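# Slide two hose clamp bands onto the hidden mender ends

## Task

Move the two steel clamp bands that are already on the hose so that each one sits square near one end of the rigid mender concealed inside the hose, one band per end. Each band must rest entirely over the mender, its outer edge roughly half a band-width in from that mender end. At the finish the hose must have its round shape back (not left pinched or squashed), or the task counts as failed.

## Robot and tools

Robot: two seven-joint arms, left_arm and right_arm, each with a two-finger gripper. Calibrated bases in the scene frame: left_arm at (+0.016, +0.317, +0.132) m, right_arm at (+0.035, -0.427, +0.132) m, both nearly unrotated. Each base sits on a plate joined to a metal frame behind the arms; a camera stand is also behind them.

Scene frame: origin at table-top height midway between the nominal bases, +x out over the table, +z up, +y toward left_arm. Arm names do not match image sides. Reported end_effector_position (m) and end_effector_quat_wxyz are in this frame and may be off by a few cm, more at long reach. Gripper axes: fingers point along its +z, close along its x; the reported point lies between the pads, fingertips 17.5 mm further out.

The 18-number row (used by execute_actions and move), always all 18 values in [-1, 1] even if one arm stays put: left_arm dx, dy, dz, rx, ry, rz, left_gripper position, force_limit, speed, then the same nine for right_arm/right_gripper. dx..dz are a displacement and rx..rz one rotation vector, both offsets along the scene axes from that arm's Hand target at the start of the action or move (not poses); the turn is about the Hand target's position. 1.0 = 0.6 m or 180 degrees. Every row counts from that same start, not from the prior row, and a new call starts from the updated Hand target, so resending an offset moves further. All six pose zeros re-command the current Hand target. Gripper position: +1 open (50 mm), about -0.65 pads meet, -1 = close until stopped. force_limit: -1 ≈20 N, 0 ≈102 N, +1 ≈185 N per pad (actual can be ~15 N higher). speed: -1 = 20 mm/s, 0 = 85, +1 = 150. Both start at +1. To leave a gripper unchanged, resend its last three numbers; 0 is a real command. New force_limit/speed only apply after a position change of at least 0.01. For a gentler grip, open first.

execute_actions(actions, cameras): actions is a list of actions; each action is up to 15 rows, one per 1/30 s step, the last row held to fill 15 steps. An empty list returns state plus all camera images. cameras: names, ["all"], or []; an unknown name voids the call.

move(target, speed, blend, blocking, cameras): target is one row or up to 15 rows, all offsets from the same starting Hand targets. Straight-line paths, ending together, at least 0.5 s, cut off at 10 s. speed is m/s, 0.002 to 0.5 (default 0.25), one value or one per target; rotation capped at twice that in rad/s and 0.873 rad/s. blend (m) rounds corners; 0 stops at each target. blocking=false returns after about 0.5 s while motion continues. No obstacle avoidance; faster moves lag and overshoot more and hit harder. Result adds a "move:" line: done (within 3 mm and 2 degrees), off_target, moving, held, fault, and limits such as paced or held. Done does not mean no contact.

wait(seconds 0 to 10), stop() to brake a running move, zoom_image(camera cam_head_left or cam_head_right, region [x0,y0,x1,y1] px, at most 504x504) on the newest images, clear_fault(arm) after a reported torque fault, finished_scene(scene) to end the scene irreversibly; call nothing after it in the same reply.

Results: Hand target (last commanded pose after clipping; next offsets start here), end_effector poses, joint positions/velocities ("within noise" when still), joint torques, Tool commands, Flange force in the gripper's own axes (noisy, includes held weight; "no reading" near singularities), step readings for action calls. Gripper object_status: 0 moving, 1 stopped while opening, 2 stopped while closing (holding), 3 reached position or pads met (usually nothing held). position_measured counts: opening ≈ (250 - counts) × 0.202 mm. A gripper often stops short of its Hand target; send the remainder as an offset.

Controller: orientation commands are clipped to 32 degrees from the measured one per step; large wrist turns can swing the elbow. Joint speed caps 1.39/1.22 rad/s. Joint ranges: shoulder ±2.250, elbow ±2.580, wrist pitch ±2.100 rad; the roll joints are effectively unlimited. A clearance check withholds commands bringing arms too close (fingers excepted).

Avoid: arms are stiff, so a target a few mm past firm contact pushes hard; to release a push, command back past the gripper. Crushing the hose leaves it out of round and fails. Torque limits 104.5 N m (first four joints), 51.3 N m (last three); exceeding them or straying 5 degrees halts the arm until clear_fault. Hot motors (MOTOR HOT at 60 °C, fault at 75 °C) come from holding loads, stretched poses or pushing. Never let arms press each other or grip the other arm's fingers, don't hit fixed things, and don't drop anything or leave it off the table. Objects may occasionally get nudged.

Cameras: cam_head_left and cam_head_right, 672x504, pinhole with radial distortion, fx≈461-462, center near (335, 252).

Each tool is called as name(argument=value, ...), one argument or row to a line, values as JSON.

## Session

execute_actions(
  actions=[],
)

zoom_image(
  camera="cam_head_left",
  region=[220, 290, 460, 410],
)

Scene clock: 0.00 s.
left_arm: end_effector_position=(+0.4767, +0.4101, +0.1871) position_measured=3 object_status=3 end_effector_quat_wxyz=(+0.341, +0.901, -0.145, -0.226) | right_arm: end_effector_position=(+0.4744, -0.2476, +0.3630) position_measured=3 object_status=3 end_effector_quat_wxyz=(+0.152, +0.246, +0.952, -0.099)
Joint positions: left_arm=[-0.478 1.269 0.09 0.75 -2.911 -1.905 2.394] | right_arm=[-1.058 0.42 0.448 1.627 0.208 1.086 1.949]
Joint velocities: within noise
Joint torques (N m): no reading
Flange force (N): no reading
Hand target: left_arm +0.4767, +0.4101, +0.1871; +0.341, +0.901, -0.145, -0.226 | right_arm +0.4744, -0.2476, +0.3630; +0.152, +0.246, +0.952, -0.099
Tool commands: left_gripper/position=+1.0 left_gripper/force_limit=+1.0 left_gripper/speed=+1.0 right_gripper/position=+1.0 right_gripper/force_limit=+1.0 right_gripper/speed=+1.0

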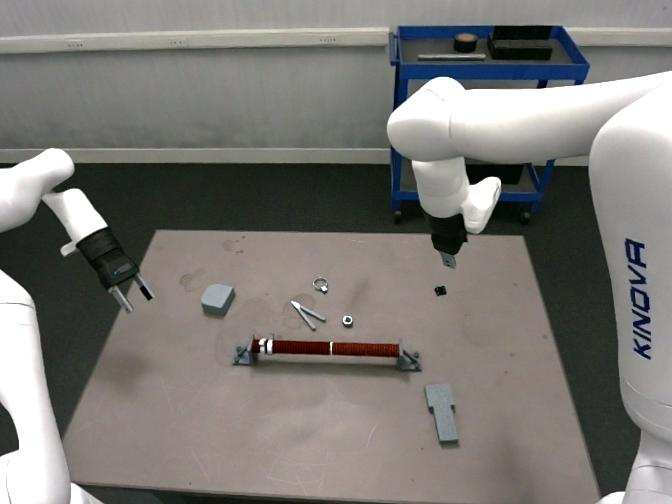

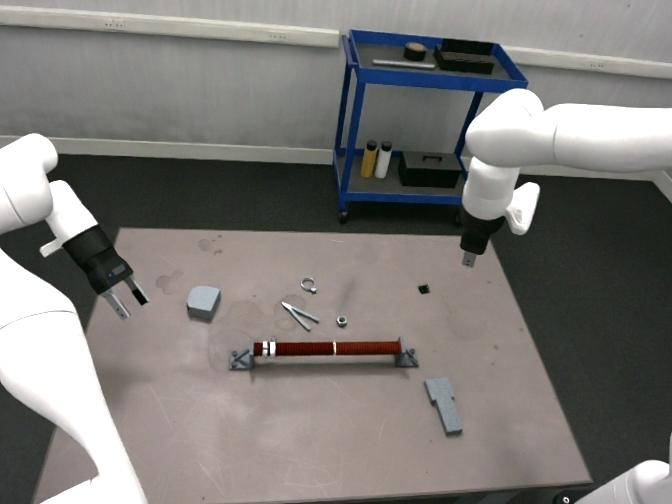

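Scaled by 2.100.

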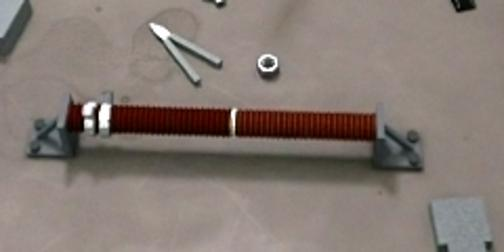

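move(
  target=[
    [0,0,0,0,0,0,1,1,1,-0.0448,0.3127,-0.405,0.064,0.0982,0.159,0.75,-1,1],
    [0,0,0,0,0,0,1,1,1,-0.0448,0.3127,-0.5158,0.064,0.0982,0.159,0.327,-1,-0.6],
  ],
  speed=[0.4,0.08],
)

zoom_image(
  camera="cam_head_left",
  region=[240, 320, 300, 370],
)

zoom_image(
  camera="cam_head_right",
  region=[240, 320, 300, 370],
)

Scene clock: 19.03 s.
left_arm: end_effector_position=(+0.4767, +0.4101, +0.1871) position_measured=3 object_status=3 end_effector_quat_wxyz=(+0.341, +0.901, -0.145, -0.226) | right_arm: end_effector_position=(+0.4474, -0.0599, +0.0535) position_measured=100 object_status=2 end_effector_quat_wxyz=(+0.000, +0.000, +1.000, +0.000)
Joint positions: left_arm=[-0.478 1.269 0.09 0.75 -2.911 -1.905 2.394] | right_arm=[-0.864 1.029 0.064 1.465 -0.091 0.65 2.438]
Joint torques (N m): left_arm=[-0.78 -28.9 1.51 -6.62 1.05 -2.06 0] | right_arm=[3.65 -23.56 7.36 -10.83 1.69 -4.52 -0.01]
Flange force (N): left_arm=[5.7 -3.9 -2.4] | right_arm=[11.9 -2.2 -8.3]
Hand target: left_arm +0.4767, +0.4101, +0.1871; +0.341, +0.901, -0.145, -0.226 | right_arm +0.4476, -0.0600, +0.0536; +0.000, +0.000, +1.000, +0.000
Off the commanded pose: left_arm 0.000 m, 0 deg | right_arm 0.000 m, 0 deg.
move: done

Scaled by 8.400.
This view is cut from an older image: the scene may have changed since it was taken.

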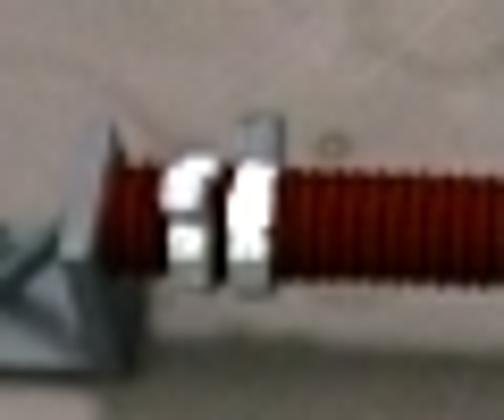

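Scaled by 8.400.
This view is cut from an older image: the scene may have changed since it was taken.

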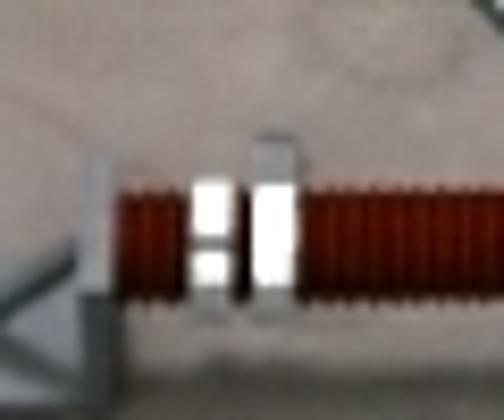

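move(
  target=[
    [0,0,0,0,0,0,1,1,1,-0.0048,0,0,0,0,0,0.65,-1,0],
    [0,0,0,0,0,0,1,1,1,-0.0048,0.05,0,0,0,0,0.327,-1,-0.6],
  ],
  speed=0.12,
)

move(
  target=[
    [0,0,0,0,0,0,1,1,1,0,0,0,0,0,0,0.65,-1,0],
    [0,0,0,0,0,0,1,1,1,0,0.05,0,0,0,0,0.327,-1,-0.6],
  ],
  speed=0.12,
)

move(
  target=[
    [0,0,0,0,0,0,1,1,1,0,0,0,0,0,0,0.65,-1,0],
    [0,0,0,0,0,0,1,1,1,0,0.05,0,0,0,0,0.327,-1,-0.6],
  ],
  speed=0.12,
)

move(
  target=[
    [0,0,0,0,0,0,1,1,1,0,0,0,0,0,0,0.65,-1,0],
    [0,0,0,0,0,0,1,1,1,0,0.05,0,0,0,0,0.327,-1,-0.6],
  ],
  speed=0.12,
)

Scene clock: 29.33 s.
left_arm: end_effector_position=(+0.4767, +0.4101, +0.1871) position_measured=3 object_status=3 end_effector_quat_wxyz=(+0.341, +0.901, -0.145, -0.226) | right_arm: end_effector_position=(+0.4448, -0.0300, +0.0535) position_measured=99 object_status=2 end_effector_quat_wxyz=(+0.000, +0.000, +1.000, +0.000)
Joint positions: left_arm=[-0.478 1.269 0.09 0.75 -2.911 -1.905 2.394] | right_arm=[-0.908 1.057 0.072 1.386 -0.096 0.701 2.398]
Joint torques (N m): left_arm=[-0.7 -28.79 1.44 -6.7 1.03 -2.07 0.02] | right_arm=[-4.7 -25.48 -0.99 -1.85 -1.08 3.32 -0.02]
Flange force (N): left_arm=[4.9 -3.5 -1.8] | right_arm=[-14.6 2.1 8.3]
Hand target: left_arm +0.4767, +0.4101, +0.1871; +0.341, +0.901, -0.145, -0.226 | right_arm +0.4447, -0.0300, +0.0536; +0.000, +0.000, +1.000, +0.000
Off the commanded pose: left_arm 0.000 m, 0 deg | right_arm 0.000 m, 0 deg.
move: done

Scene clock: 31.07 s.
left_arm: end_effector_position=(+0.4767, +0.4101, +0.1871) position_measured=3 object_status=3 end_effector_quat_wxyz=(+0.341, +0.901, -0.145, -0.226) | right_arm: end_effector_position=(+0.4448, +0.0000, +0.0536) position_measured=99 object_status=2 end_effector_quat_wxyz=(+0.000, +0.000, +1.000, +0.000)
Joint positions: left_arm=[-0.478 1.269 0.09 0.75 -2.911 -1.905 2.394] | right_arm=[-0.944 1.092 0.079 1.29 -0.101 0.762 2.362]
Joint torques (N m): left_arm=[-0.67 -28.86 1.52 -6.62 1.06 -2.12 0.04] | right_arm=[-4.42 -26.3 -0.66 -2.82 -1.05 3.08 0.02]
Flange force (N): left_arm=[5.3 -3.9 -2.1] | right_arm=[-13.4 2.7 7.6]
Hand target: left_arm +0.4767, +0.4101, +0.1871; +0.341, +0.901, -0.145, -0.226 | right_arm +0.4447, +0.0000, +0.0536; +0.000, +0.000, +1.000, +0.000
Off the commanded pose: left_arm 0.000 m, 0 deg | right_arm 0.000 m, 0 deg.
move: done

Scene clock: 32.83 s.
left_arm: end_effector_position=(+0.4767, +0.4101, +0.1871) position_measured=3 object_status=3 end_effector_quat_wxyz=(+0.341, +0.901, -0.145, -0.226) | right_arm: end_effector_position=(+0.4448, +0.0300, +0.0536) position_measured=100 object_status=2 end_effector_quat_wxyz=(+0.000, +0.000, +1.000, +0.000)
Joint positions: left_arm=[-0.478 1.269 0.09 0.75 -2.911 -1.905 2.394] | right_arm=[-0.977 1.132 0.086 1.185 -0.104 0.828 2.327]
Joint torques (N m): left_arm=[-0.67 -28.9 1.51 -6.56 1.1 -2.16 0.07] | right_arm=[-4.35 -27.21 -0.36 -3.45 -1.06 2.98 -0.01]
Flange force (N): left_arm=[5.6 -4.2 -2.3] | right_arm=[-13.4 3.8 7.4]
Hand target: left_arm +0.4767, +0.4101, +0.1871; +0.341, +0.901, -0.145, -0.226 | right_arm +0.4447, +0.0301, +0.0536; +0.000, +0.000, +1.000, +0.000
Off the commanded pose: left_arm 0.000 m, 0 deg | right_arm 0.000 m, 0 deg.
move: done

Scene clock: 34.60 s.
left_arm: end_effector_position=(+0.4767, +0.4101, +0.1871) position_measured=3 object_status=3 end_effector_quat_wxyz=(+0.341, +0.901, -0.145, -0.226) | right_arm: end_effector_position=(+0.4448, +0.0600, +0.0536) position_measured=104 object_status=3 end_effector_quat_wxyz=(+0.000, +0.000, +1.000, +0.000)
Joint positions: left_arm=[-0.478 1.269 0.09 0.75 -2.911 -1.905 2.394] | right_arm=[-1.006 1.178 0.092 1.066 -0.108 0.902 2.293]
Joint torques (N m): left_arm=[-0.63 -28.82 1.59 -6.59 1.14 -2.06 0.03] | right_arm=[-3.72 -27.91 0.31 -4.59 -0.84 2.47 0.03]
Flange force (N): left_arm=[5.4 -4.1 -2.5] | right_arm=[-11.5 4.3 6.1]
Hand target: left_arm +0.4767, +0.4101, +0.1871; +0.341, +0.901, -0.145, -0.226 | right_arm +0.4447, +0.0600, +0.0536; +0.000, +0.000, +1.000, +0.000
Off the commanded pose: left_arm 0.000 m, 0 deg | right_arm 0.000 m, 0 deg.
move: done

move(
  target=[
    [0,0,0,0,0,0,1,1,1,0.0018,0,0,0,0,0,0.65,-1,0],
    [0,0,0,0,0,0,1,1,1,0.0018,-0.025,0,0,0,0,0.327,-1,-0.6],
  ],
  speed=0.12,
)

move(
  target=[
    [0,0,0,0,0,0,1,1,1,0,0,0,0,0,0,0.65,-1,0],
    [0,0,0,0,0,0,1,1,1,0,-0.2,0,0,0,0,0.327,-1,-0.6],
  ],
  speed=0.2,
)

move(
  target=[
    [0,0,0,0,0,0,1,1,1,0,0,0,0,0,0,0.65,-1,0],
    [0,0,0,0,0,0,1,1,1,0,-0.025,0,0,0,0,0.327,-1,-0.6],
  ],
  speed=0.12,
)

Scene clock: 41.77 s.
left_arm: end_effector_position=(+0.4767, +0.4101, +0.1871) position_measured=3 object_status=3 end_effector_quat_wxyz=(+0.341, +0.901, -0.145, -0.226) | right_arm: end_effector_position=(+0.4457, +0.0450, +0.0536) position_measured=103 object_status=2 end_effector_quat_wxyz=(+0.000, +0.000, +1.000, +0.000)
Joint positions: left_arm=[-0.478 1.269 0.09 0.75 -2.911 -1.905 2.394] | right_arm=[-0.99 1.155 0.089 1.123 -0.106 0.866 2.311]
Joint torques (N m): left_arm=[-0.76 -28.85 1.45 -6.46 1.07 -2.09 0.04] | right_arm=[-1.14 -27.3 2.62 -7.06 0.19 -0.14 0.14]
Flange force (N): left_arm=[6.2 -4.3 -3.0] | right_arm=[-3.5 1.2 1.5]
Hand target: left_arm +0.4767, +0.4101, +0.1871; +0.341, +0.901, -0.145, -0.226 | right_arm +0.4458, +0.0450, +0.0536; +0.000, +0.000, +1.000, +0.000
Off the commanded pose: left_arm 0.000 m, 0 deg | right_arm 0.000 m, 0 deg.
move: done

Scene clock: 43.77 s.
left_arm: end_effector_position=(+0.4767, +0.4101, +0.1871) position_measured=3 object_status=3 end_effector_quat_wxyz=(+0.341, +0.901, -0.145, -0.226) | right_arm: end_effector_position=(+0.4458, -0.0749, +0.0536) position_measured=103 object_status=2 end_effector_quat_wxyz=(+0.000, +0.000, +1.000, +0.000)
Joint positions: left_arm=[-0.478 1.269 0.09 0.75 -2.911 -1.905 2.394] | right_arm=[-0.847 1.013 0.064 1.511 -0.093 0.619 2.459]
Joint torques (N m): left_arm=[-0.66 -28.81 1.44 -6.52 1.09 -2.11 0.11] | right_arm=[-1.1 -24.67 2.46 -4.42 0.18 0.78 0.09]
Flange force (N): left_arm=[5.5 -4.2 -2.5] | right_arm=[-4.7 1.0 4.5]
Hand target: left_arm +0.4767, +0.4101, +0.1871; +0.341, +0.901, -0.145, -0.226 | right_arm +0.4458, -0.0750, +0.0535; +0.000, +0.000, +1.000, +0.000
Off the commanded pose: left_arm 0.000 m, 0 deg | right_arm 0.000 m, 0 deg.
move: done

Scene clock: 45.47 s.
left_arm: end_effector_position=(+0.4767, +0.4101, +0.1871) position_measured=3 object_status=3 end_effector_quat_wxyz=(+0.341, +0.901, -0.145, -0.226) | right_arm: end_effector_position=(+0.4458, -0.0900, +0.0536) position_measured=104 object_status=3 end_effector_quat_wxyz=(+0.000, +0.000, +1.000, +0.000)
Joint positions: left_arm=[-0.478 1.269 0.09 0.75 -2.911 -1.905 2.394] | right_arm=[-0.825 1 0.06 1.55 -0.09 0.593 2.478]
Joint torques (N m): left_arm=[-0.71 -28.78 1.44 -6.53 1.13 -2.08 0.06] | right_arm=[-1.4 -24.24 2.09 -4.36 0.07 0.64 0.11]
Flange force (N): left_arm=[5.6 -4.0 -2.6] | right_arm=[-4.8 0.2 4.1]
Hand target: left_arm +0.4767, +0.4101, +0.1871; +0.341, +0.901, -0.145, -0.226 | right_arm +0.4458, -0.0900, +0.0536; +0.000, +0.000, +1.000, +0.000
Off the commanded pose: left_arm 0.000 m, 0 deg | right_arm 0.000 m, 0 deg.
move: done

move(
  target=[
    [0,0,0,0,0,0,1,1,1,0,0,0,0,0,0,0.65,-1,0],
    [0,0,0,0,0,0,1,1,1,0,0.02,0,0,0,0,0.327,-1,-0.6],
  ],
  speed=0.12,
)

move(
  target=[
    [0,0,0,0,0,0,1,1,1,0,0,0,0,0,0,0.65,-1,0],
    [0,0,0,0,0,0,1,1,1,0,0.015,0,0,0,0,0.327,-1,-0.6],
  ],
  speed=0.12,
)

move(
  target=[
    [0,0,0,0,0,0,1,1,1,0,0,0,0,0,0,0.65,-1,0],
    [0,0,0,0,0,0,1,1,1,0,0.185,0,0,0,0,0.327,-1,-0.6],
  ],
  speed=0.2,
)

move(
  target=[
    [0,0,0,0,0,0,1,1,1,0,0,0,0,0,0,0.65,-1,0],
    [0,0,0,0,0,0,1,1,1,0,0.015,0,0,0,0,0.327,-1,-0.6],
  ],
  speed=0.12,
)

Scene clock: 61.90 s.
left_arm: end_effector_position=(+0.4767, +0.4101, +0.1871) position_measured=3 object_status=3 end_effector_quat_wxyz=(+0.341, +0.901, -0.145, -0.226) | right_arm: end_effector_position=(+0.4458, -0.0780, +0.0536) position_measured=104 object_status=3 end_effector_quat_wxyz=(+0.000, +0.000, +1.000, +0.000)
Joint positions: left_arm=[-0.478 1.269 0.09 0.75 -2.911 -1.905 2.394] | right_arm=[-0.843 1.011 0.063 1.519 -0.092 0.614 2.463]
Joint torques (N m): left_arm=[-0.62 -28.86 1.44 -6.58 1.13 -2.11 0.05] | right_arm=[-1.33 -23.75 2.22 -4.67 0.1 0.38 0.11]
Flange force (N): left_arm=[5.4 -4.1 -2.4] | right_arm=[-4.0 -0.2 2.1]
Hand target: left_arm +0.4767, +0.4101, +0.1871; +0.341, +0.901, -0.145, -0.226 | right_arm +0.4458, -0.0780, +0.0536; +0.000, +0.000, +1.000, +0.000
Off the commanded pose: left_arm 0.000 m, 0 deg | right_arm 0.000 m, 0 deg.
move: done

Scene clock: 63.60 s.
left_arm: end_effector_position=(+0.4767, +0.4101, +0.1871) position_measured=3 object_status=3 end_effector_quat_wxyz=(+0.341, +0.901, -0.145, -0.226) | right_arm: end_effector_position=(+0.4458, -0.0690, +0.0536) position_measured=104 object_status=3 end_effector_quat_wxyz=(+0.000, +0.000, +1.000, +0.000)
Joint positions: left_arm=[-0.478 1.269 0.09 0.75 -2.911 -1.905 2.394] | right_arm=[-0.856 1.019 0.066 1.495 -0.094 0.63 2.451]
Joint torques (N m): left_arm=[-0.54 -28.89 1.48 -6.56 1.1 -2.08 0.04] | right_arm=[-1.27 -24.04 2.28 -4.87 0.1 0.32 0.14]
Flange force (N): left_arm=[5.6 -4.3 -2.6] | right_arm=[-3.9 0.0 2.1]
Hand target: left_arm +0.4767, +0.4101, +0.1871; +0.341, +0.901, -0.145, -0.226 | right_arm +0.4458, -0.0690, +0.0536; +0.000, +0.000, +1.000, +0.000
Off the commanded pose: left_arm 0.000 m, 0 deg | right_arm 0.000 m, 0 deg.
move: done

Scene clock: 65.63 s.
left_arm: end_effector_position=(+0.4767, +0.4101, +0.1871) position_measured=3 object_status=3 end_effector_quat_wxyz=(+0.341, +0.901, -0.145, -0.226) | right_arm: end_effector_position=(+0.4458, +0.0420, +0.0535) position_measured=104 object_status=3 end_effector_quat_wxyz=(+0.000, +0.000, +1.000, +0.000)
Joint positions: left_arm=[-0.478 1.269 0.09 0.75 -2.911 -1.905 2.394] | right_arm=[-0.988 1.151 0.09 1.135 -0.108 0.859 2.316]
Joint torques (N m): left_arm=[-0.61 -28.81 1.63 -6.6 1.11 -2.08 0.1] | right_arm=[-0.94 -26.8 2.8 -7.08 0.22 -0.28 0.12]
Flange force (N): left_arm=[5.1 -4.0 -2.2] | right_arm=[-2.8 0.8 0.6]
Hand target: left_arm +0.4767, +0.4101, +0.1871; +0.341, +0.901, -0.145, -0.226 | right_arm +0.4458, +0.0420, +0.0536; +0.000, +0.000, +1.000, +0.000
Off the commanded pose: left_arm 0.000 m, 0 deg | right_arm 0.000 m, 0 deg.
move: done

Scene clock: 67.33 s.
left_arm: end_effector_position=(+0.4767, +0.4101, +0.1871) position_measured=3 object_status=3 end_effector_quat_wxyz=(+0.341, +0.901, -0.145, -0.226) | right_arm: end_effector_position=(+0.4457, +0.0510, +0.0536) position_measured=104 object_status=3 end_effector_quat_wxyz=(+0.000, +0.000, +1.000, +0.000)
Joint positions: left_arm=[-0.478 1.269 0.09 0.75 -2.911 -1.905 2.394] | right_arm=[-0.997 1.165 0.092 1.099 -0.109 0.881 2.305]
Joint torques (N m): left_arm=[-0.68 -28.92 1.53 -6.56 1.07 -2.11 0.07] | right_arm=[-1.1 -27.11 2.73 -7.14 0.2 -0.16 0.13]
Flange force (N): left_arm=[5.7 -4.3 -2.5] | right_arm=[-3.1 0.9 0.8]
Hand target: left_arm +0.4767, +0.4101, +0.1871; +0.341, +0.901, -0.145, -0.226 | right_arm +0.4458, +0.0510, +0.0536; +0.000, +0.000, +1.000, +0.000
Off the commanded pose: left_arm 0.000 m, 0 deg | right_arm 0.000 m, 0 deg.
move: done

move(
  target=[
    [0,0,0,0,0,0,1,1,1,0,0,0,0,0,0,0.65,-1,0],
    [0,0,0,0,0,0,1,1,1,0,-0.0167,0,0,0,0,-1,-1,-0.6],
  ],
  speed=0.12,
)

move(
  target=[
    [0,0,0,0,0,0,1,1,1,0,0,0,0,0,0,0.65,-1,0],
    [0,0,0,0,0,0,1,1,1,0,-0.0083,0,0,0,0,-1,-1,-0.6],
  ],
  speed=0.12,
)

move(
  target=[
    [0,0,0,0,0,0,1,1,1,0,0,0,0,0,0,0.65,-1,0],
    [0,0,0,0,0,0,1,1,1,0,-0.1633,0,0,0,0,-1,-1,-0.6],
  ],
  speed=0.2,
)

move(
  target=[
    [0,0,0,0,0,0,1,1,1,0,0,0,0,0,0,0.65,-1,0],
    [0,0,0,0,0,0,1,1,1,0,-0.0083,0,0,0,0,-1,-1,-0.6],
  ],
  speed=0.12,
)

Scene clock: 79.60 s.
left_arm: end_effector_position=(+0.4767, +0.4101, +0.1871) position_measured=3 object_status=3 end_effector_quat_wxyz=(+0.341, +0.901, -0.145, -0.226) | right_arm: end_effector_position=(+0.4458, +0.0410, +0.0536) position_measured=107 object_status=2 end_effector_quat_wxyz=(+0.000, +0.000, +1.000, +0.000)
Joint positions: left_arm=[-0.478 1.269 0.09 0.75 -2.911 -1.905 2.394] | right_arm=[-0.987 1.149 0.09 1.139 -0.108 0.857 2.317]
Joint torques (N m): left_arm=[-0.64 -28.8 1.51 -6.49 1.1 -2.08 0.12] | right_arm=[-0.9 -27.13 2.88 -6.63 0.26 0.19 0.09]
Flange force (N): left_arm=[5.7 -4.3 -2.8] | right_arm=[-3.7 1.9 2.0]
Hand target: left_arm +0.4767, +0.4101, +0.1871; +0.341, +0.901, -0.145, -0.226 | right_arm +0.4458, +0.0410, +0.0536; +0.000, +0.000, +1.000, +0.000
Off the commanded pose: left_arm 0.000 m, 0 deg | right_arm 0.000 m, 0 deg.
move: done

Scene clock: 81.30 s.
left_arm: end_effector_position=(+0.4767, +0.4101, +0.1871) position_measured=3 object_status=3 end_effector_quat_wxyz=(+0.341, +0.901, -0.145, -0.226) | right_arm: end_effector_position=(+0.4458, +0.0360, +0.0536) position_measured=103 object_status=2 end_effector_quat_wxyz=(+0.000, +0.000, +1.000, +0.000)
Joint positions: left_arm=[-0.478 1.269 0.09 0.75 -2.911 -1.905 2.394] | right_arm=[-0.982 1.142 0.089 1.158 -0.107 0.845 2.323]
Joint torques (N m): left_arm=[-0.63 -28.82 1.51 -6.59 1.12 -2.09 0.11] | right_arm=[-1.15 -27.01 2.61 -6.28 0.13 0.41 0.06]
Flange force (N): left_arm=[5.2 -4.0 -2.3] | right_arm=[-4.6 2.1 2.4]
Hand target: left_arm +0.4767, +0.4101, +0.1871; +0.341, +0.901, -0.145, -0.226 | right_arm +0.4458, +0.0360, +0.0536; +0.000, +0.000, +1.000, +0.000
Off the commanded pose: left_arm 0.000 m, 0 deg | right_arm 0.000 m, 0 deg.
move: done

Scene clock: 83.20 s.
left_arm: end_effector_position=(+0.4767, +0.4101, +0.1871) position_measured=3 object_status=3 end_effector_quat_wxyz=(+0.341, +0.901, -0.145, -0.226) | right_arm: end_effector_position=(+0.4458, -0.0619, +0.0536) position_measured=100 object_status=2 end_effector_quat_wxyz=(+0.000, +0.000, +1.000, +0.000)
Joint positions: left_arm=[-0.478 1.269 0.09 0.75 -2.911 -1.905 2.394] | right_arm=[-0.866 1.026 0.068 1.476 -0.097 0.643 2.443]
Joint torques (N m): left_arm=[-0.75 -28.89 1.46 -6.61 1.06 -2.03 0.03] | right_arm=[-1.11 -24.87 2.5 -4.89 0.2 0.5 0.09]
Flange force (N): left_arm=[5.7 -4.0 -2.5] | right_arm=[-4.3 0.8 3.7]
Hand target: left_arm +0.4767, +0.4101, +0.1871; +0.341, +0.901, -0.145, -0.226 | right_arm +0.4458, -0.0619, +0.0536; +0.000, +0.000, +1.000, +0.000
Off the commanded pose: left_arm 0.000 m, 0 deg | right_arm 0.000 m, 0 deg.
move: done

Scene clock: 84.90 s.
left_arm: end_effector_position=(+0.4767, +0.4101, +0.1871) position_measured=3 object_status=3 end_effector_quat_wxyz=(+0.341, +0.901, -0.145, -0.226) | right_arm: end_effector_position=(+0.4458, -0.0669, +0.0536) position_measured=107 object_status=2 end_effector_quat_wxyz=(+0.000, +0.000, +1.000, +0.000)
Joint positions: left_arm=[-0.478 1.269 0.09 0.75 -2.911 -1.905 2.394] | right_arm=[-0.859 1.021 0.067 1.489 -0.096 0.634 2.45]
Joint torques (N m): left_arm=[-0.69 -28.89 1.57 -6.57 1.13 -2.04 0.03] | right_arm=[-1.13 -24.58 2.45 -4.61 0.17 0.68 0.14]
Flange force (N): left_arm=[5.8 -4.3 -2.7] | right_arm=[-4.4 0.8 3.8]
Hand target: left_arm +0.4767, +0.4101, +0.1871; +0.341, +0.901, -0.145, -0.226 | right_arm +0.4458, -0.0669, +0.0536; +0.000, +0.000, +1.000, +0.000
Off the commanded pose: left_arm 0.000 m, 0 deg | right_arm 0.000 m, 0 deg.
move: done

move(
  target=[
    [0,0,0,0,0,0,1,1,1,0,0,0,0,0,0,1,-0.6,0.3],
    [0,0,0,0,0,0,1,1,1,0.0028,0.2615,-0.0008,0,0.1389,0,1,-0.6,0.3],
    [0,0,0,0,0,0,1,1,1,0.0028,0.3198,-0.0008,0,0.1389,0,-1,-0.6,-0.7],
    [0,0,0,0,0,0,1,1,1,0.0028,0.2865,-0.0008,0,0.1389,0,-1,-0.6,-0.7],
  ],
  speed=[0.1,0.25,0.06,0.04],
  cameras=["all"],
)

zoom_image(
  camera="cam_head_left",
  region=[240, 310, 320, 370],
)

zoom_image(
  camera="cam_head_right",
  region=[240, 310, 320, 370],
)

Scene clock: 127.30 s.
left_arm: end_effector_position=(+0.4767, +0.4101, +0.1871) position_measured=3 object_status=3 end_effector_quat_wxyz=(+0.341, +0.901, -0.145, -0.226) | right_arm: end_effector_position=(+0.4468, +0.1043, +0.0532) position_measured=70 object_status=2 end_effector_quat_wxyz=(-0.182, +0.008, +0.983, +0.034)
Joint positions: left_arm=[-0.478 1.269 0.09 0.75 -2.911 -1.905 2.394] | right_arm=[-0.853 1.631 -0.025 0.035 -0.286 1.68 2.325]
Joint torques (N m): left_arm=[-0.75 -28.84 1.52 -6.5 1.17 -2.06 0.05] | right_arm=[-0.58 -29.31 1.2 -7.61 -0.57 1.12 0.09]
Flange force (N): left_arm=[6.0 -4.3 -2.9] | right_arm=no reading
Hand target: left_arm +0.4767, +0.4101, +0.1871; +0.341, +0.901, -0.145, -0.226 | right_arm +0.4474, +0.1050, +0.0531; -0.216, +0.000, +0.976, +0.000
Off the commanded pose: left_arm 0.000 m, 0 deg | right_arm 0.001 m, 6 deg.
elbow stopped short (right arm): the move would have taken joint 4 (elbow) straighter than the controller allows.
move: off_target (right_arm); target 3's new numbers were sent with right_arm's hand 0.001 m and 8 deg from that target

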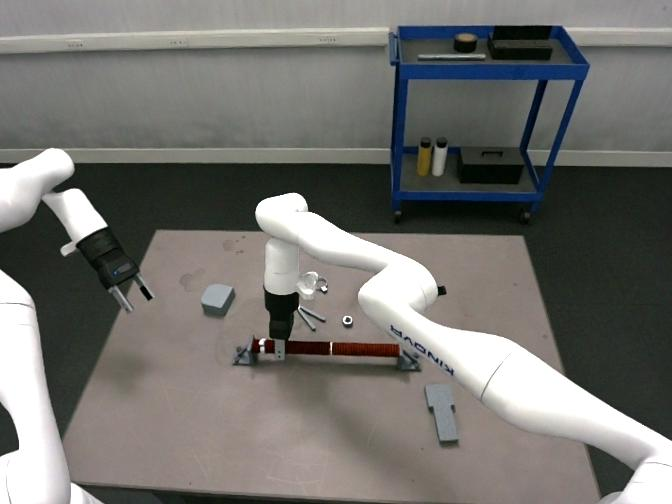

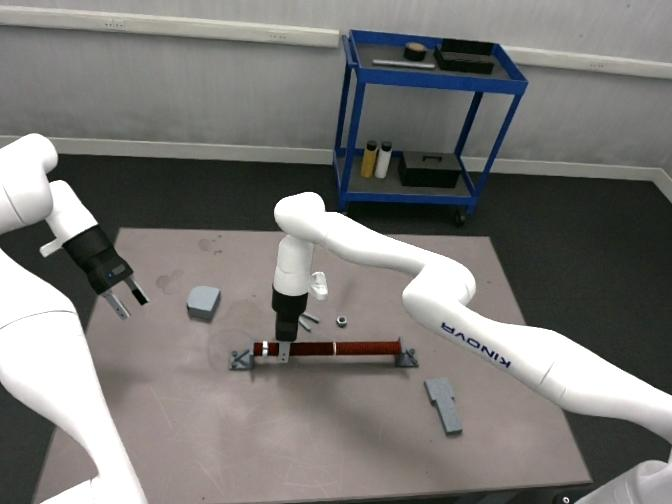

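Scaled by 6.300.

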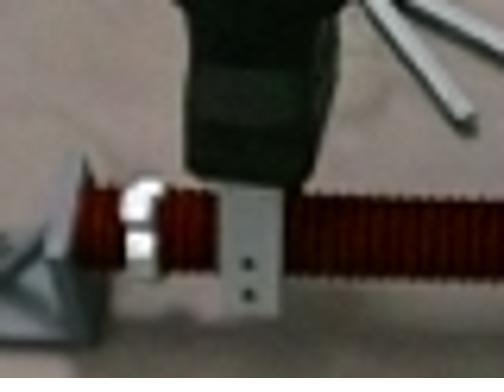

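Scaled by 6.300.

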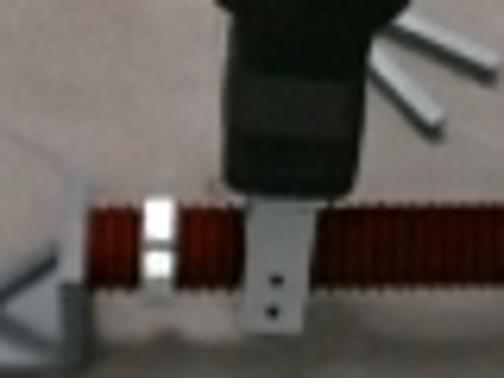

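move(
  target=[
    [0,0,0,0,0,0,1,1,1,0,-0.05,0,0,0,0,-1,-0.6,-0.7],
    [0,0,0,0,0,0,1,1,1,0,-0.2867,0,0,0,0,-1,-0.6,-0.7],
  ],
  speed=[0.04,0.08],
  blend=[0.01,0],
  cameras=["all"],
)

zoom_image(
  camera="cam_head_left",
  region=[240, 310, 400, 380],
)

Scene clock: 135.87 s.
left_arm: end_effector_position=(+0.4767, +0.4101, +0.1871) position_measured=3 object_status=3 end_effector_quat_wxyz=(+0.341, +0.901, -0.145, -0.226) | right_arm: end_effector_position=(+0.4475, -0.0672, +0.0530) position_measured=70 object_status=2 end_effector_quat_wxyz=(-0.216, +0.000, +0.976, +0.000)
Joint positions: left_arm=[-0.478 1.269 0.09 0.75 -2.911 -1.905 2.394] | right_arm=[-0.668 1.281 -0.007 0.916 -0.248 1.315 2.633]
Joint torques (N m): left_arm=[-0.69 -28.88 1.48 -6.62 1.01 -2.04 0.06] | right_arm=[-0.8 -26.91 1.53 -5.96 -0.3 1.36 0.08]
Flange force (N): left_arm=[5.6 -4.0 -2.4] | right_arm=[-3.4 1.6 -0.6]
Hand target: left_arm +0.4767, +0.4101, +0.1871; +0.341, +0.901, -0.145, -0.226 | right_arm +0.4474, -0.0670, +0.0531; -0.216, +0.000, +0.976, +0.000
Off the commanded pose: left_arm 0.000 m, 0 deg | right_arm 0.000 m, 0 deg.
elbow stopped short (right arm): the move would have taken joint 4 (elbow) straighter than the controller allows.
move: done

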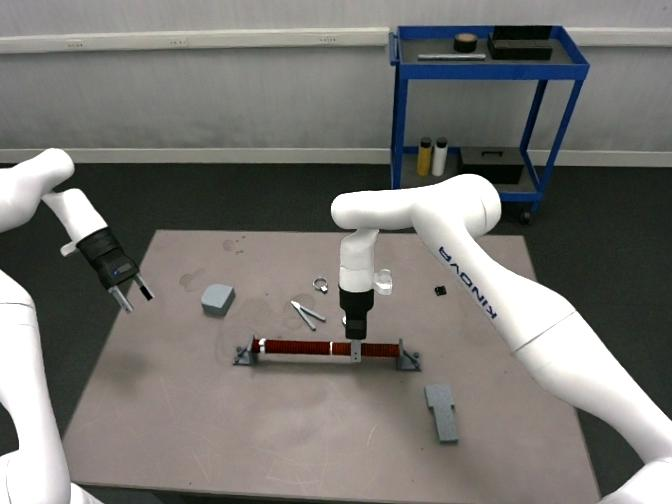

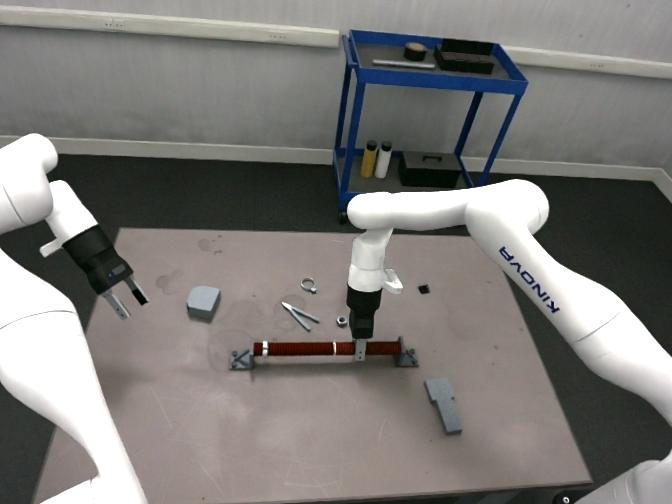

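Scaled by 3.150.

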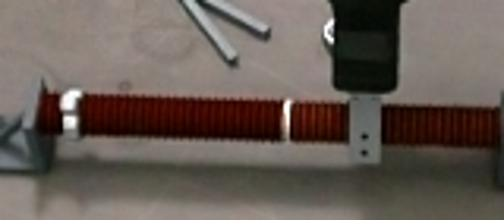

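move(
  target=[
    [0,0,0,0,0,0,1,1,1,0,0,0,0,0,0,1,-0.6,0.3],
    [0,0,0,0,0,0,1,1,1,0,-0.0417,0,0,0,0,1,-0.6,0.3],
    [0,0,0,0,0,0,1,1,1,-0.0028,-0.0417,0.0008,0,-0.1389,0,0.406,-0.8,-0.3],
    [0,0,0,0,0,0,1,1,1,-0.0028,0.0067,0.0008,0,-0.1389,0,0.406,-0.8,-0.3],
    [0,0,0,0,0,0,1,1,1,-0.0028,-0.0033,0.0008,0,-0.1389,0,1,-0.8,0.3],
    [0,0,0,0,0,0,1,1,1,-0.0028,-0.0033,0.168,0,-0.1389,0,1,-0.8,0.3],
  ],
  speed=[0.1,0.1,0.3,0.04,0.05,0.2],
  cameras=["all"],
)

zoom_image(
  camera="cam_head_left",
  region=[310, 320, 390, 370],
)

zoom_image(
  camera="cam_head_right",
  region=[310, 320, 390, 370],
)

Scene clock: 151.10 s.
left_arm: end_effector_position=(+0.4767, +0.4101, +0.1871) position_measured=3 object_status=3 end_effector_quat_wxyz=(+0.341, +0.901, -0.145, -0.226) | right_arm: end_effector_position=(+0.4457, -0.0690, +0.1539) position_measured=3 object_status=3 end_effector_quat_wxyz=(+0.000, +0.000, +1.000, +0.000)
Joint positions: left_arm=[-0.478 1.269 0.09 0.75 -2.911 -1.905 2.394] | right_arm=[-0.905 0.844 0.151 1.484 -0.154 0.824 2.497]
Joint torques (N m): left_arm=[-0.74 -28.84 1.48 -6.52 1.06 -2.06 0.01] | right_arm=[-1.1 -23.16 2.96 -6.39 0.2 0.24 0.09]
Flange force (N): left_arm=[6.0 -4.2 -2.8] | right_arm=[-3.6 0.4 1.8]
Hand target: left_arm +0.4767, +0.4101, +0.1871; +0.341, +0.901, -0.145, -0.226 | right_arm +0.4458, -0.0690, +0.1539; +0.000, +0.000, +1.000, +0.000
Off the commanded pose: left_arm 0.000 m, 0 deg | right_arm 0.000 m, 0 deg.
move: done

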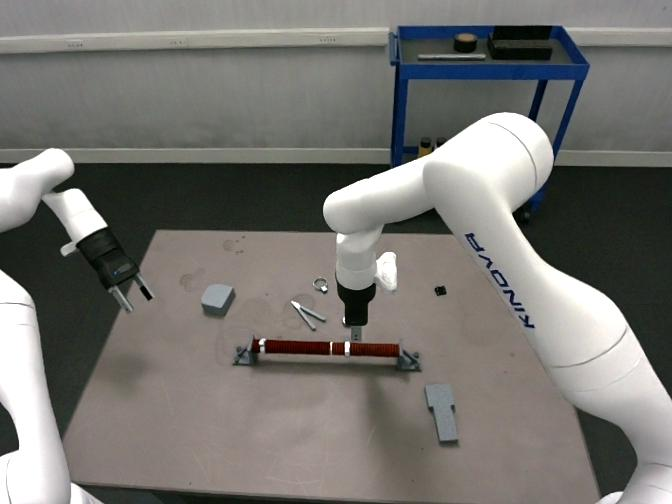

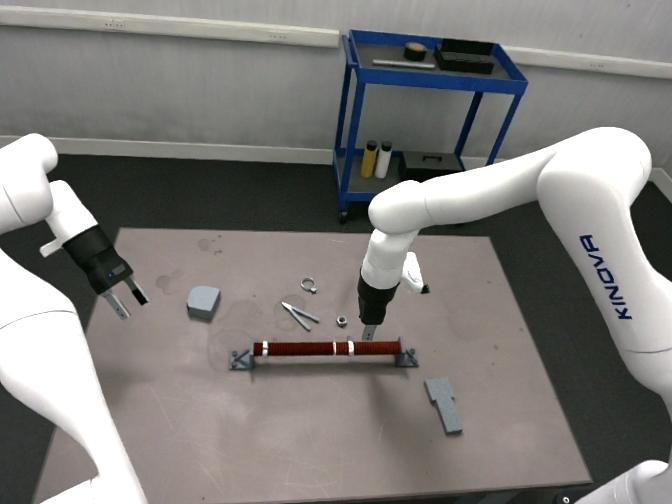

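Scaled by 6.300.

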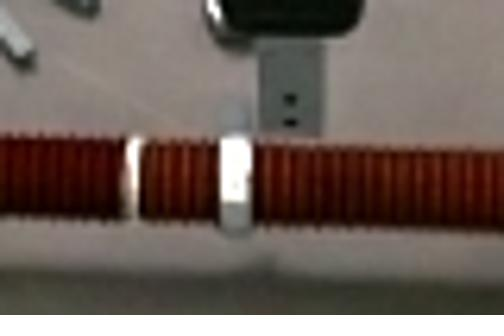

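Scaled by 6.300.

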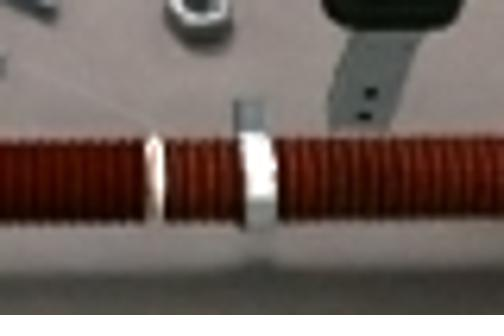

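move(
  target=[
    [0,0,0,0,0,0,1,1,1,-0.0012,0.29,0,0,-0.0556,0,1,-0.6,0.3],
    [0,0,0,0,0,0,1,1,1,-0.0012,0.29,-0.1675,0,-0.0556,0,1,-0.6,0.3],
    [0,0,0,0,0,0,1,1,1,-0.0012,0.34,-0.1675,0,-0.0556,0,-1,-0.6,-0.7],
    [0,0,0,0,0,0,1,1,1,-0.0012,0.31,-0.1675,0,-0.0556,0,-1,-0.6,-0.7],
    [0,0,0,0,0,0,1,1,1,-0.0012,0.1458,-0.1675,0,-0.0556,0,-1,-0.6,-0.7],
  ],
  speed=[0.3,0.12,0.06,0.04,0.08],
  blend=[0.03,0,0,0.01,0],
  cameras=["all"],
)

zoom_image(
  camera="cam_head_left",
  region=[240, 310, 400, 380],
)

Scene clock: 170.07 s.
left_arm: end_effector_position=(+0.4767, +0.4101, +0.1871) position_measured=3 object_status=3 end_effector_quat_wxyz=(+0.341, +0.901, -0.145, -0.226) | right_arm: end_effector_position=(+0.4450, +0.0185, +0.0534) position_measured=71 object_status=2 end_effector_quat_wxyz=(+0.088, +0.000, +0.996, +0.000)
Joint positions: left_arm=[-0.478 1.269 0.09 0.75 -2.911 -1.905 2.394] | right_arm=[-1.12 1.075 0.219 1.399 -0.088 0.578 2.244]
Joint torques (N m): left_arm=[-0.59 -28.88 1.55 -6.68 1.11 -2.03 0.05] | right_arm=[-1.08 -25.27 4.17 -5.68 0.44 -0.2 0.12]
Flange force (N): left_arm=[5.1 -4.0 -2.2] | right_arm=[-3.6 1.1 2.9]
Hand target: left_arm +0.4767, +0.4101, +0.1871; +0.341, +0.901, -0.145, -0.226 | right_arm +0.4451, +0.0185, +0.0534; +0.088, +0.000, +0.996, +0.000
Off the commanded pose: left_arm 0.000 m, 0 deg | right_arm 0.000 m, 0 deg.
move: done; blend cut to 0.009 m at target 4

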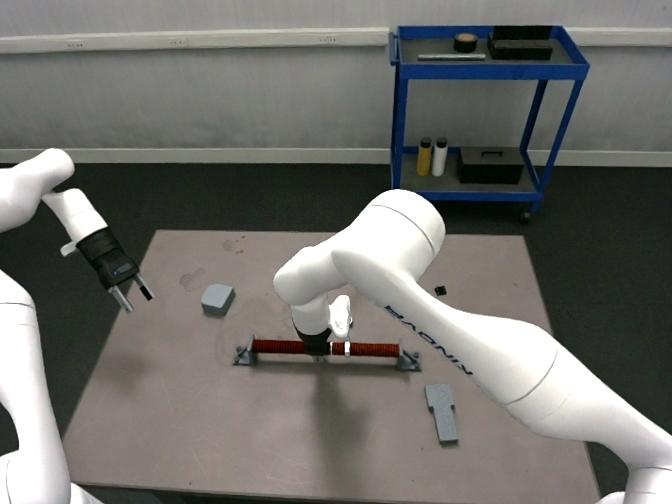

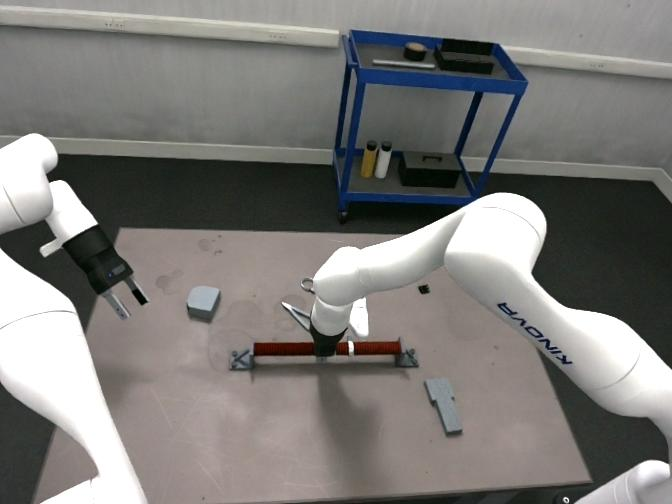

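Scaled by 3.150.

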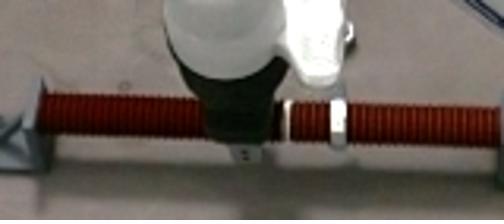

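move(
  target=[
    [0,0,0,0,0,0,1,1,1,0,0,0,0,0,0,1,-0.6,0.3],
    [0,0,0,0,0,0,1,1,1,0,0.0658,0,0,0,0,1,-0.6,0.3],
    [0,0,0,0,0,0,1,1,1,0.0012,0.0658,0,0,0.0556,0,0.406,-0.8,-0.3],
    [0,0,0,0,0,0,1,1,1,0.0012,0.025,0,0,0.0556,0,0.406,-0.8,-0.3],
    [0,0,0,0,0,0,1,1,1,0.0012,0.035,0,0,0.0556,0,1,-0.8,0.3],
    [0,0,0,0,0,0,1,1,1,0.0012,0.035,0.167,0,0.0556,0,1,-0.8,0.3],
  ],
  speed=[0.1,0.1,0.3,0.04,0.05,0.2],
  cameras=["all"],
)

zoom_image(
  camera="cam_head_left",
  region=[300, 320, 380, 370],
)

zoom_image(
  camera="cam_head_right",
  region=[300, 320, 380, 370],
)

Scene clock: 184.03 s.
left_arm: end_effector_position=(+0.4767, +0.4101, +0.1871) position_measured=3 object_status=3 end_effector_quat_wxyz=(+0.341, +0.901, -0.145, -0.226) | right_arm: end_effector_position=(+0.4458, +0.0395, +0.1536) position_measured=3 object_status=3 end_effector_quat_wxyz=(+0.000, +0.000, +1.000, +0.000)
Joint positions: left_arm=[-0.478 1.269 0.09 0.75 -2.911 -1.905 2.394] | right_arm=[-1.006 0.994 0.134 1.132 -0.131 1.023 2.333]
Joint torques (N m): left_arm=[-0.69 -28.95 1.54 -6.64 1.11 -2.08 0.07] | right_arm=[-1.12 -26.44 2.87 -7.54 0.19 0.22 0.1]
Flange force (N): left_arm=[5.4 -4.1 -2.2] | right_arm=[-4.2 2.0 1.4]
Hand target: left_arm +0.4767, +0.4101, +0.1871; +0.341, +0.901, -0.145, -0.226 | right_arm +0.4458, +0.0395, +0.1536; +0.000, +0.000, +1.000, +0.000
Off the commanded pose: left_arm 0.000 m, 0 deg | right_arm 0.000 m, 0 deg.
move: done

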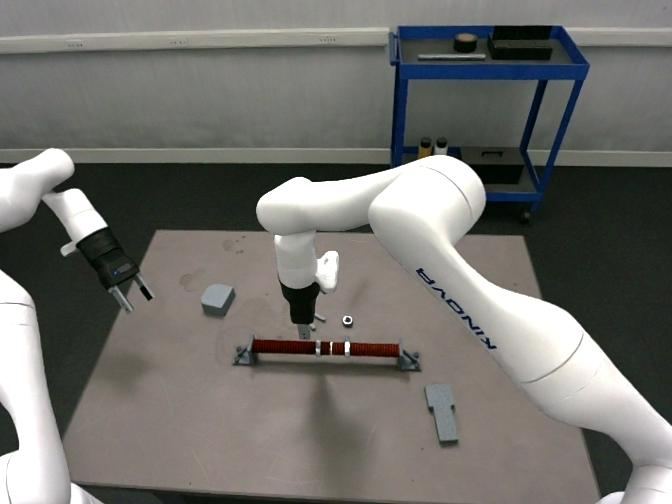

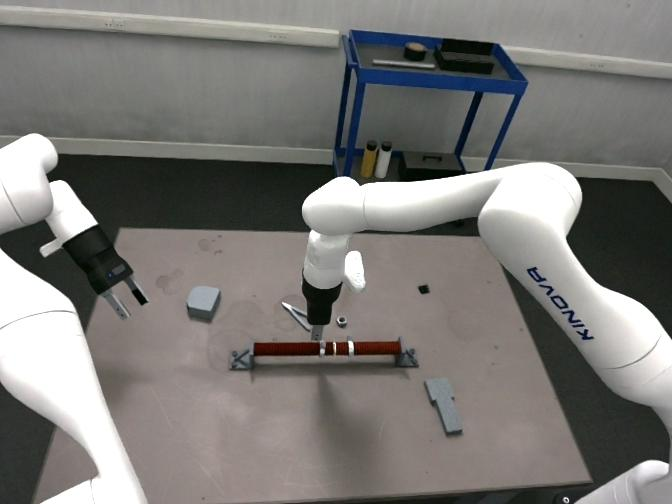

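Scaled by 6.300.

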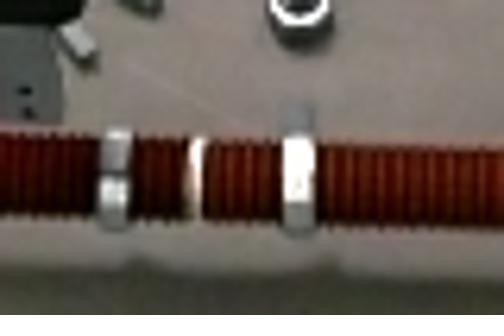

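Scaled by 6.300.

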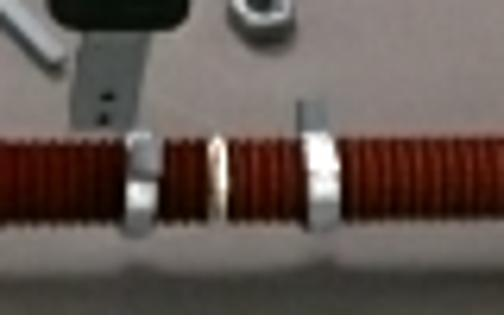

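finished_scene(
  scene=2,
)

The scene is finished: the task was done.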